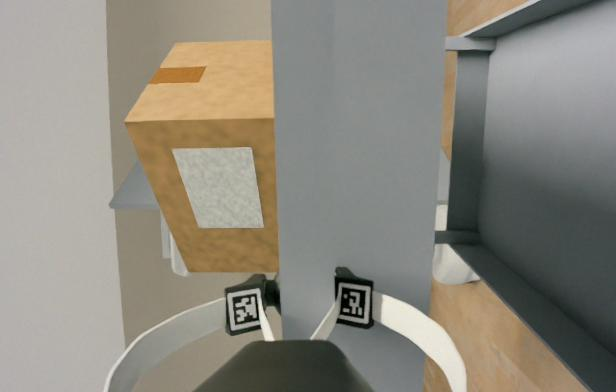

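Request:
move:
  blocking: false
  r1: {"base":{"strafe_m":0.75},"pace":"slow","contact_limits":{"strafe_m":0.8}}
  r2: {"base":{"strafe_m":-0.07},"pace":"slow"}

Request:
wait:
  seconds: 1.5

Request:
wait:
  seconds: 6
  cameras: ["r1_head_camera","r1_head_left_camera","r2_wrist_camera","r2_head_camera"]

Scene clock: 273.43 s.
earlier move: r1 done
move: r1 moving; r2 moving
r1.base_odometry: x=-1.498 y=+2.269 heading=+2.871
r1.turned_by_wheels: +0.000
r1.turned_by_imu: -0.001
r1.base_tilt: forward=-1.6 right=+1.3
r1.lidar_m: 1.03 1.00 2.75 2.61 1.47 1.02 0.93 0.99 1.39 2.08 2.18 2.93
r1.base_status: strafe_m moving
r1.joint_positions: lift_m=+0.127 arm_m=+0.000 wrist_yaw_rad=+3.092 wrist_pitch_rad=+0.002 wrist_roll_rad=+0.000 gripper_m=+0.056
r1.joint_status: not commanded
r1.measured_speeds: translate_m=+0.000 strafe_m=+0.057 rotate_rad=+0.002 lift_m=+0.000 arm_m=+0.000 wrist_yaw_rad=+0.000 wrist_pitch_rad=+0.000 wrist_roll_rad=+0.000
r1.motor_effort: lift_m=+20(20) arm_m=+5(5) wheel_0=-6(8) wheel_1=+6(6) wheel_2=+0(1)
r1.servo_current: wrist_yaw_rad=59(65) wrist_pitch_rad=39(46) wrist_roll_rad=33(59) gripper_m=46(52)
r1.contact_limits: strafe_m 0.8
r1.hand_pose: x=-0.1129 y=+0.1016 z=+0.3046 quat_wxyz=(+0.025, -0.001, +0.000, +1.000) (m; r1's base frame)
r1.wrist_depth_mm: 136 137 - - - - - / 109 138 - - - - - / 115 139 209 - - - - / 135 153 243 - - - - / - - - - - - - / - - 190 1078 187 1160 1042 / 842 759 741 809 788 778 809
r2.base_odometry: x=-0.480 y=-0.951 heading=-2.052
r2.turned_by_wheels: +0.000
r2.turned_by_imu: +0.002
r2.base_tilt: forward=-0.7 right=+0.0
r2.lidar_m: 0.66 3.28 2.50 2.40 2.58 2.53 2.47 2.64 2.35 2.28 2.43 0.66
r2.base_status: strafe_m moving
r2.joint_positions: lift_m=+0.681 arm_m=+0.262 wrist_yaw_rad=+0.003 wrist_pitch_rad=+0.000 wrist_roll_rad=+1.568 gripper_m=-0.009
r2.joint_status: not commanded
r2.measured_speeds: translate_m=+0.000 strafe_m=-0.057 rotate_rad=-0.003 lift_m=+0.000 arm_m=+0.000 wrist_yaw_rad=+0.000 wrist_pitch_rad=+0.000 wrist_roll_rad=+0.000
r2.motor_effort: lift_m=+20(20) arm_m=+6(6) wheel_0=+11(12) wheel_1=-5(9) wheel_2=+0(1)
r2.servo_current: wrist_yaw_rad=52(65) wrist_pitch_rad=39(46) wrist_roll_rad=39(59) gripper_m=72(85)
r2.contact_limits: arm_m 0
r2.hand_pose: x=+0.7214 y=-0.0865 z=+0.8591 quat_wxyz=(+0.708, +0.706, +0.001, +0.001) (m; r2's base frame)
r2.wrist_depth_mm: - - - 147 201 - - / - - 500 152 208 - - / - 469 445 156 215 - - / - - 512 161 222 831 - / - - 603 168 230 - - / - - 191 173 183 1808 530 / - - - - - 1576 1205
pictures: none

Scene clock: 274.77 s.
earlier move: r1 moving; r2 done
r1.base_odometry: x=-1.531 y=+2.147 heading=+2.871
r1.turned_by_wheels: +0.000
r1.turned_by_imu: +0.001
r1.base_tilt: forward=-1.6 right=+1.2
r1.lidar_m: 0.99 1.01 2.61 2.47 1.44 1.03 0.97 0.94 1.35 2.22 2.30 3.10
r1.base_status: strafe_m moving
r1.joint_positions: lift_m=+0.127 arm_m=+0.000 wrist_yaw_rad=+3.092 wrist_pitch_rad=+0.002 wrist_roll_rad=+0.000 gripper_m=+0.056
r1.joint_status: not commanded
r1.measured_speeds: translate_m=+0.000 strafe_m=+0.100 rotate_rad=+0.002 lift_m=+0.000 arm_m=+0.000 wrist_yaw_rad=+0.000 wrist_pitch_rad=+0.000 wrist_roll_rad=+0.000
r1.motor_effort: lift_m=+20(20) arm_m=+5(5) wheel_0=-4(9) wheel_1=+6(8) wheel_2=+0(1)
r1.servo_current: wrist_yaw_rad=46(72) wrist_pitch_rad=39(52) wrist_roll_rad=52(59) gripper_m=46(52)
r1.contact_limits: strafe_m 0.8
r1.hand_pose: x=-0.1129 y=+0.1016 z=+0.3046 quat_wxyz=(+0.025, -0.001, +0.000, +1.000) (m; r1's base frame)
r1.wrist_depth_mm: 136 138 - - - - - / 109 138 - - - - - / 115 138 208 - - - - / 135 153 244 - - - - / - - - - - - - / - 1078 190 1098 187 1160 1042 / 842 759 759 798 798 778 809
r2.base_odometry: x=-0.529 y=-0.926 heading=-2.052
r2.turned_by_wheels: +0.000
r2.turned_by_imu: +0.000
r2.base_tilt: forward=-0.7 right=+0.1
r2.lidar_m: 0.66 3.37 2.56 2.46 2.65 2.54 2.48 2.63 2.31 2.24 2.38 0.68
r2.base_status: done
r2.joint_positions: lift_m=+0.681 arm_m=+0.262 wrist_yaw_rad=+0.003 wrist_pitch_rad=+0.000 wrist_roll_rad=+1.568 gripper_m=-0.009
r2.joint_status: not commanded
r2.measured_speeds: all 0
r2.motor_effort: lift_m=+20(20) arm_m=+6(6) wheel_0=+7(13) wheel_1=-3(9) wheel_2=+0(1)
r2.servo_current: wrist_yaw_rad=39(65) wrist_pitch_rad=39(46) wrist_roll_rad=46(59) gripper_m=72(85)
r2.contact_limits: arm_m 0
r2.hand_pose: x=+0.7215 y=-0.0865 z=+0.8591 quat_wxyz=(+0.708, +0.706, +0.001, +0.001) (m; r2's base frame)
r2.wrist_depth_mm: - - - 158 213 1576 - / - - 569 160 218 732 - / - - 459 164 222 809 - / - - 500 167 225 831 - / - - 564 171 230 - - / - - 190 174 182 1808 - / - - - - 240 1708 488
wait: 1.33 of 1.5 s (r2 has come to rest)
pictures: none

Scene clock: 280.77 s.
earlier move: r1 moving
r1.base_odometry: x=-1.690 y=+1.575 heading=+2.871
r1.turned_by_wheels: +0.000
r1.turned_by_imu: +0.004
r1.base_tilt: forward=-1.6 right=+1.3
r1.lidar_m: 0.96 2.78 1.99 1.89 1.45 1.05 0.97 1.04 1.29 2.84 2.92 1.02
r1.base_status: strafe_m moving
r1.joint_positions: lift_m=+0.127 arm_m=+0.000 wrist_yaw_rad=+3.092 wrist_pitch_rad=+0.002 wrist_roll_rad=+0.000 gripper_m=+0.056
r1.joint_status: not commanded
r1.measured_speeds: translate_m=+0.000 strafe_m=+0.062 rotate_rad=+0.001 lift_m=+0.000 arm_m=+0.000 wrist_yaw_rad=+0.000 wrist_pitch_rad=+0.000 wrist_roll_rad=+0.000
r1.motor_effort: lift_m=+20(20) arm_m=+5(5) wheel_0=-3(9) wheel_1=+4(8) wheel_2=+1(2)
r1.servo_current: wrist_yaw_rad=33(78) wrist_pitch_rad=39(52) wrist_roll_rad=46(65) gripper_m=39(52)
r1.contact_limits: strafe_m 0.8
r1.hand_pose: x=-0.1129 y=+0.1016 z=+0.3046 quat_wxyz=(+0.025, -0.001, +0.000, +1.000) (m; r1's base frame)
r1.wrist_depth_mm: 135 138 - - - - - / 109 138 - - - - - / 116 138 248 - - - - / 135 153 283 - - - - / - - - - - - - / 1078 1078 190 1078 188 1042 1060 / 831 759 759 809 798 778 809
r2.base_odometry: x=-0.529 y=-0.926 heading=-2.052
r2.turned_by_wheels: +0.000
r2.turned_by_imu: +0.001
r2.base_tilt: forward=-0.7 right=+0.1
r2.lidar_m: 0.67 3.38 2.57 2.48 2.64 2.53 2.47 2.61 2.31 2.26 2.38 0.66
r2.base_status: done
r2.joint_positions: lift_m=+0.681 arm_m=+0.262 wrist_yaw_rad=+0.003 wrist_pitch_rad=+0.000 wrist_roll_rad=+1.568 gripper_m=-0.009
r2.joint_status: not commanded
r2.measured_speeds: all 0
r2.motor_effort: lift_m=+20(20) arm_m=+5(6) wheel_0=+6(13) wheel_1=-3(9) wheel_2=+0(1)
r2.servo_current: wrist_yaw_rad=46(65) wrist_pitch_rad=39(46) wrist_roll_rad=39(65) gripper_m=78(85)
r2.contact_limits: arm_m 0
r2.hand_pose: x=+0.7215 y=-0.0865 z=+0.8591 quat_wxyz=(+0.708, +0.706, +0.001, +0.001) (m; r2's base frame)
r2.wrist_depth_mm: - - - 158 213 1661 - / - - 564 160 217 741 - / - - 462 164 222 798 - / - - 496 167 226 831 - / - - 559 171 231 831 - / - - 191 174 182 1756 - / - - - - 240 1661 488
wait: 6.00 s; no rest
pictures: r1_head_camera, r1_head_left_camera, r2_head_camera, r2_wrist_camera
Images, in order (width x height): r1_head_camera 420x560, r1_head_left_camera 420x672, r2_head_camera 420x560, r2_wrist_camera 616x392.

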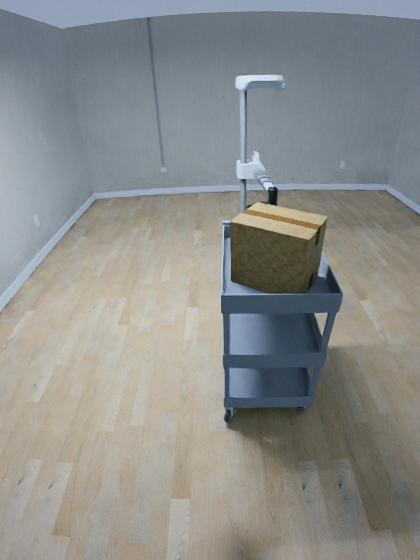

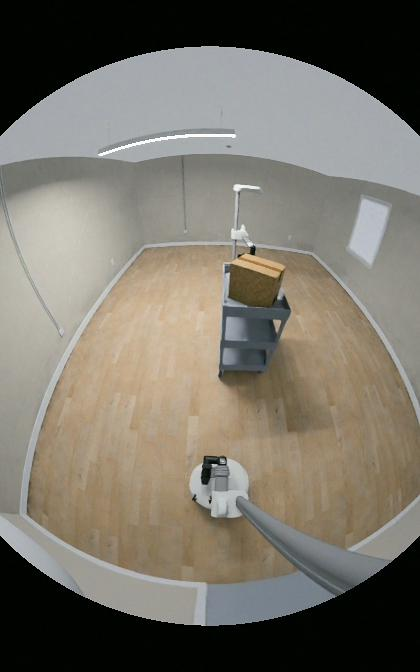

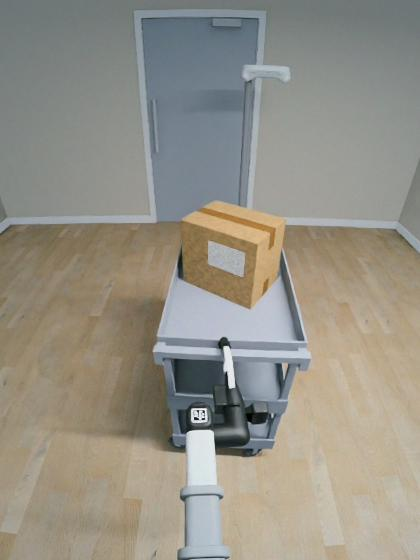

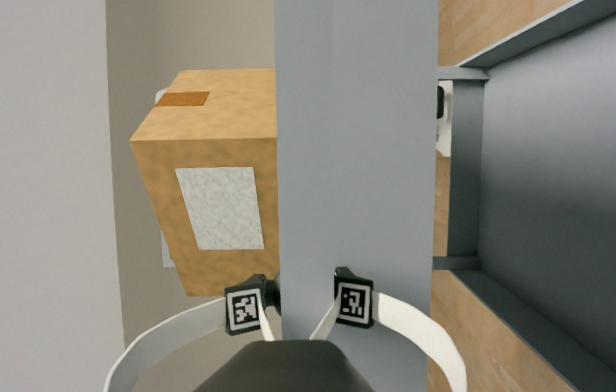

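Request:
move:
  blocking: false
  r1: {"base":{"strafe_m":-1.04},"joints":{"lift_m":0.64,"wrist_yaw_rad":0,"gripper_m":0.1},"pace":"default"}

Request:
wait:
  seconds: 2.5

Request:
wait:
  seconds: 4

Request:
move:
  blocking: false
  r1: {"base":{"rotate_rad":3.14},"pace":"default"}

Request:
wait:
  seconds: 4
  cameras: ["r1_head_camera","r1_head_left_camera","r1_wrist_camera","r2_head_camera"]

Scene clock: 318.70 s.
earlier move: r1 done
move: r1 moving
r1.base_odometry: x=-1.684 y=+1.595 heading=+2.871
r1.turned_by_wheels: +0.000
r1.turned_by_imu: +0.000
r1.base_tilt: forward=-1.6 right=+1.2
r1.lidar_m: 0.95 2.82 2.00 1.91 1.45 1.04 0.97 1.03 1.39 2.82 2.90 0.98
r1.base_status: strafe_m moving
r1.joint_positions: lift_m=+0.164 arm_m=+0.000 wrist_yaw_rad=+2.503 wrist_pitch_rad=+0.002 wrist_roll_rad=+0.000 gripper_m=+0.075
r1.joint_status: lift_m moving; wrist_yaw_rad moving; gripper_m moving
r1.measured_speeds: translate_m=+0.001 strafe_m=-0.142 rotate_rad=-0.005 lift_m=+0.146 arm_m=+0.000 wrist_yaw_rad=-1.819 wrist_pitch_rad=+0.000 wrist_roll_rad=+0.000
r1.motor_effort: lift_m=+26(28) arm_m=+5(5) wheel_0=+9(10) wheel_1=-8(10) wheel_2=-2(2)
r1.servo_current: wrist_yaw_rad=78(98) wrist_pitch_rad=39(46) wrist_roll_rad=46(65) gripper_m=72(72)
r1.hand_pose: x=-0.0086 y=+0.2421 z=+0.3421 quat_wxyz=(+0.314, -0.001, +0.000, +0.949) (m; r1's base frame)
r1.wrist_depth_mm: - - - - - - - / 976 - - - - - - / 946 - - - - - - / 976 - - - - - - / - - - - - 1756 - / - - 192 1182 190 1336 1229 / 854 820 809 151 866 854 878
r2: as last shown
r2.turned_by_imu: +0.000
r2.base_tilt: forward=-0.6 right=+0.1
r2.lidar_m: 0.66 3.38 2.58 2.50 2.64 2.56 2.48 2.64 2.29 2.24 2.37 0.67
r2.motor_effort: lift_m=+20(20) arm_m=+5(6) wheel_0=+6(7) wheel_1=-3(3) wheel_2=+0(0)
r2.servo_current: wrist_yaw_rad=46(52) wrist_pitch_rad=33(46) wrist_roll_rad=39(65) gripper_m=85(85)
r2.contact_limits: arm_m 0
r2.wrist_depth_mm: - - - 158 212 1618 - / - - 569 160 217 732 - / - - 459 163 223 809 - / - - 492 167 227 842 - / - - 559 171 231 831 - / - - 191 174 182 1863 - / - - - - 241 1661 484
pictures: none

Scene clock: 321.20 s.
earlier move: r1 moving
r1.base_odometry: x=-1.495 y=+2.278 heading=+2.871
r1.turned_by_wheels: +0.000
r1.turned_by_imu: -0.005
r1.base_tilt: forward=-1.6 right=+1.3
r1.lidar_m: 1.06 1.02 2.77 2.63 1.41 1.02 0.95 0.99 1.33 2.08 2.15 2.90
r1.base_status: strafe_m moving
r1.joint_positions: lift_m=+0.639 arm_m=+0.000 wrist_yaw_rad=+0.003 wrist_pitch_rad=+0.002 wrist_roll_rad=+0.000 gripper_m=+0.100
r1.joint_status: all done
r1.measured_speeds: translate_m=+0.000 strafe_m=-0.300 rotate_rad=-0.001 lift_m=+0.000 arm_m=+0.000 wrist_yaw_rad=+0.000 wrist_pitch_rad=+0.000 wrist_roll_rad=+0.000
r1.motor_effort: lift_m=+25(28) arm_m=+5(5) wheel_0=+4(11) wheel_1=-5(11) wheel_2=+1(2)
r1.servo_current: wrist_yaw_rad=59(111) wrist_pitch_rad=46(52) wrist_roll_rad=39(65) gripper_m=46(72)
r1.hand_pose: x=+0.4594 y=-0.0866 z=+0.8171 quat_wxyz=(+1.000, +0.000, +0.001, +0.001) (m; r1's base frame)
r1.wrist_depth_mm: - - - - - - - / - - - - - - - / 820 960 - - - - - / 809 931 - - - - - / - - - - - - - / - 213 215 - 198 - - / - 185 1808 145 1921 1708 1921
r2.base_odometry: x=-0.529 y=-0.926 heading=-2.052
r2.turned_by_wheels: +0.000
r2.turned_by_imu: +0.000
r2.base_tilt: forward=-0.7 right=+0.1
r2.lidar_m: 0.68 3.38 2.56 2.49 2.62 2.56 2.47 2.62 2.29 2.24 2.38 0.69
r2.base_status: not commanded
r2.joint_positions: lift_m=+0.681 arm_m=+0.262 wrist_yaw_rad=+0.003 wrist_pitch_rad=+0.000 wrist_roll_rad=+1.568 gripper_m=-0.009
r2.joint_status: not commanded
r2.measured_speeds: all 0
r2.motor_effort: lift_m=+20(20) arm_m=+5(6) wheel_0=+6(7) wheel_1=-3(3) wheel_2=+0(1)
r2.servo_current: wrist_yaw_rad=52(59) wrist_pitch_rad=39(46) wrist_roll_rad=33(65) gripper_m=78(85)
r2.contact_limits: arm_m 0
r2.hand_pose: x=+0.7215 y=-0.0865 z=+0.8591 quat_wxyz=(+0.708, +0.706, +0.001, +0.001) (m; r2's base frame)
r2.wrist_depth_mm: - - - 158 212 1618 - / - - 569 161 217 741 - / - - 462 164 222 809 - / - - 492 167 225 820 - / - - 564 171 231 - - / - - 191 175 183 1661 - / - - - - 240 1661 484
wait: 2.50 s; no rest
pictures: none

Scene clock: 323.00 s.
earlier move: r1 done
r1.base_odometry: x=-1.416 y=+2.562 heading=+2.871
r1.turned_by_wheels: +0.000
r1.turned_by_imu: -0.002
r1.base_tilt: forward=-1.6 right=+1.3
r1.lidar_m: 2.29 1.14 1.37 2.90 1.42 1.01 0.90 1.01 1.37 1.79 1.86 2.48
r1.base_status: done
r1.joint_positions: lift_m=+0.640 arm_m=+0.000 wrist_yaw_rad=+0.003 wrist_pitch_rad=+0.002 wrist_roll_rad=+0.000 gripper_m=+0.100
r1.joint_status: all done
r1.measured_speeds: all 0
r1.motor_effort: lift_m=+24(28) arm_m=+5(5) wheel_0=+0(11) wheel_1=+1(11) wheel_2=+0(2)
r1.servo_current: wrist_yaw_rad=72(111) wrist_pitch_rad=39(52) wrist_roll_rad=52(65) gripper_m=46(72)
r1.hand_pose: x=+0.4594 y=-0.0866 z=+0.8172 quat_wxyz=(+1.000, +0.000, +0.001, +0.001) (m; r1's base frame)
r1.wrist_depth_mm: - - - - - - - / - - - - - - - / - - - - - - - / - - - - - - - / - - - - - - - / - 1336 215 - 198 - - / - 1808 1756 145 1808 1756 -
r2.base_odometry: x=-0.529 y=-0.926 heading=-2.052
r2.turned_by_wheels: +0.000
r2.turned_by_imu: +0.000
r2.base_tilt: forward=-0.6 right=+0.0
r2.lidar_m: 0.66 2.02 2.55 2.49 2.64 2.57 2.46 2.63 2.32 2.22 2.38 0.68
r2.base_status: not commanded
r2.joint_positions: lift_m=+0.681 arm_m=+0.262 wrist_yaw_rad=+0.003 wrist_pitch_rad=+0.000 wrist_roll_rad=+1.568 gripper_m=-0.009
r2.joint_status: not commanded
r2.measured_speeds: all 0
r2.motor_effort: lift_m=+20(20) arm_m=+5(6) wheel_0=+6(7) wheel_1=-3(3) wheel_2=+0(1)
r2.servo_current: wrist_yaw_rad=46(59) wrist_pitch_rad=39(46) wrist_roll_rad=46(65) gripper_m=72(85)
r2.contact_limits: arm_m 0
r2.hand_pose: x=+0.7215 y=-0.0865 z=+0.8591 quat_wxyz=(+0.708, +0.706, +0.001, +0.001) (m; r2's base frame)
r2.wrist_depth_mm: - - - 158 213 1661 - / - - 569 160 216 741 - / - - 462 164 222 798 - / - - 492 167 227 820 - / - - 564 171 231 842 - / - - 189 174 182 - - / - - - - 241 1537 492
wait: 1.80 of 4 s (r1 has come to rest)
pictures: none

Scene clock: 323.50 s.
move: r1 moving
r1.base_odometry: x=-1.416 y=+2.562 heading=+3.123
r1.turned_by_wheels: +0.252
r1.turned_by_imu: +0.253
r1.base_tilt: forward=-1.6 right=+1.3
r1.lidar_m: 1.18 1.14 2.91 2.16 1.14 0.90 0.94 1.09 1.83 1.80 2.02 3.36
r1.base_status: rotate_rad moving
r1.joint_positions: lift_m=+0.640 arm_m=+0.000 wrist_yaw_rad=+0.003 wrist_pitch_rad=+0.002 wrist_roll_rad=+0.000 gripper_m=+0.100
r1.joint_status: not commanded
r1.measured_speeds: translate_m=+0.000 strafe_m=+0.000 rotate_rad=+0.977 lift_m=+0.000 arm_m=+0.000 wrist_yaw_rad=+0.000 wrist_pitch_rad=+0.000 wrist_roll_rad=+0.000
r1.motor_effort: lift_m=+24(24) arm_m=+5(5) wheel_0=-8(9) wheel_1=-6(7) wheel_2=-8(8)
r1.servo_current: wrist_yaw_rad=46(65) wrist_pitch_rad=39(46) wrist_roll_rad=13(59) gripper_m=39(46)
r1.hand_pose: x=+0.4594 y=-0.0867 z=+0.8172 quat_wxyz=(+1.000, +0.000, +0.001, +0.001) (m; r1's base frame)
r1.wrist_depth_mm: - - - - - - - / - - - - - - - / 946 1060 - - - - - / 931 991 - - - - - / - - - - - - - / - 215 215 - 198 - - / - 164 1921 145 1921 1756 1921
r2: as last shown
r2.base_tilt: forward=-0.7 right=+0.0
r2.lidar_m: 0.65 2.06 2.58 2.48 2.60 2.55 2.48 2.64 2.30 2.23 2.37 0.67
r2.motor_effort: lift_m=+20(20) arm_m=+6(6) wheel_0=+6(7) wheel_1=-3(3) wheel_2=+0(0)
r2.servo_current: wrist_yaw_rad=52(59) wrist_pitch_rad=39(39) wrist_roll_rad=52(52) gripper_m=78(78)
r2.contact_limits: arm_m 0
r2.wrist_depth_mm: - - - 158 213 1618 - / - - 574 160 218 732 - / - - 459 164 223 798 - / - - 496 167 227 831 - / - - 569 171 231 842 - / - - 190 174 182 - - / - - - - 241 1537 488
pictures: none

Scene clock: 325.87 s.
earlier move: r1 done
r1.base_odometry: x=-1.416 y=+2.562 heading=-0.272
r1.turned_by_wheels: +2.888
r1.turned_by_imu: +2.903
r1.base_tilt: forward=-1.6 right=+1.3
r1.lidar_m: 0.90 0.99 1.30 1.77 1.82 2.42 2.39 1.14 1.37 2.94 1.46 1.02
r1.base_status: done
r1.joint_positions: lift_m=+0.640 arm_m=+0.000 wrist_yaw_rad=+0.003 wrist_pitch_rad=+0.002 wrist_roll_rad=+0.000 gripper_m=+0.100
r1.joint_status: not commanded
r1.measured_speeds: all 0
r1.motor_effort: lift_m=+24(24) arm_m=+4(5) wheel_0=-3(10) wheel_1=-2(9) wheel_2=-1(8)
r1.servo_current: wrist_yaw_rad=52(78) wrist_pitch_rad=33(52) wrist_roll_rad=33(78) gripper_m=39(52)
r1.hand_pose: x=+0.4595 y=-0.0867 z=+0.8172 quat_wxyz=(+1.000, +0.000, +0.001, +0.001) (m; r1's base frame)
r1.wrist_depth_mm: - - - 668 - - - / - - - 668 - - - / - - - 676 - - - / - - - - - - - / - - - - - - - / - 192 196 - 189 - - / - - - 139 - - -
r2.base_odometry: x=-0.529 y=-0.926 heading=-2.052
r2.turned_by_wheels: +0.000
r2.turned_by_imu: +0.000
r2.base_tilt: forward=-0.7 right=+0.1
r2.lidar_m: 0.64 2.29 2.55 2.47 2.60 2.53 2.47 2.64 2.30 2.24 2.39 0.69
r2.base_status: not commanded
r2.joint_positions: lift_m=+0.681 arm_m=+0.262 wrist_yaw_rad=+0.003 wrist_pitch_rad=+0.000 wrist_roll_rad=+1.568 gripper_m=-0.009
r2.joint_status: not commanded
r2.measured_speeds: all 0
r2.motor_effort: lift_m=+20(20) arm_m=+6(6) wheel_0=+6(7) wheel_1=-3(3) wheel_2=+0(1)
r2.servo_current: wrist_yaw_rad=59(65) wrist_pitch_rad=46(46) wrist_roll_rad=46(65) gripper_m=85(85)
r2.contact_limits: arm_m 0
r2.hand_pose: x=+0.7215 y=-0.0865 z=+0.8591 quat_wxyz=(+0.708, +0.706, +0.001, +0.001) (m; r2's base frame)
r2.wrist_depth_mm: - - - 158 212 1576 - / - - 569 160 216 732 - / - - 459 164 221 809 - / - - 496 167 226 820 - / - - 569 171 231 831 - / - - 190 174 182 1708 - / - - - - 240 1618 484
wait: 2.37 of 4 s (r1 has come to rest)
pictures: r1_head_camera, r1_head_left_camera, r1_wrist_camera, r2_head_camera
Images, in order (width x height): r1_head_camera 420x560, r1_head_left_camera 420x672, r1_wrist_camera 616x392, r2_head_camera 420x560.

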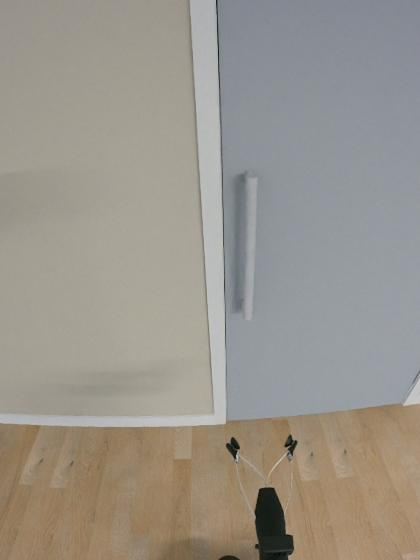

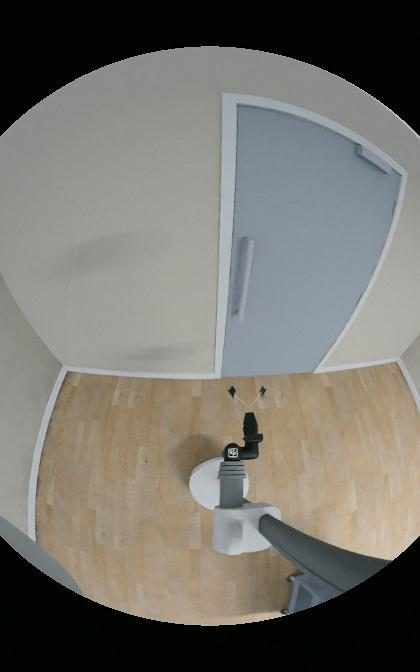

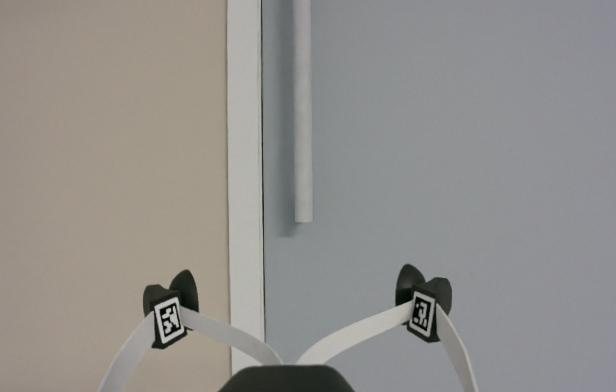

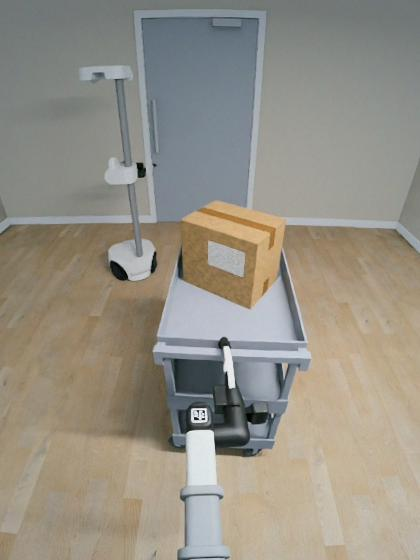

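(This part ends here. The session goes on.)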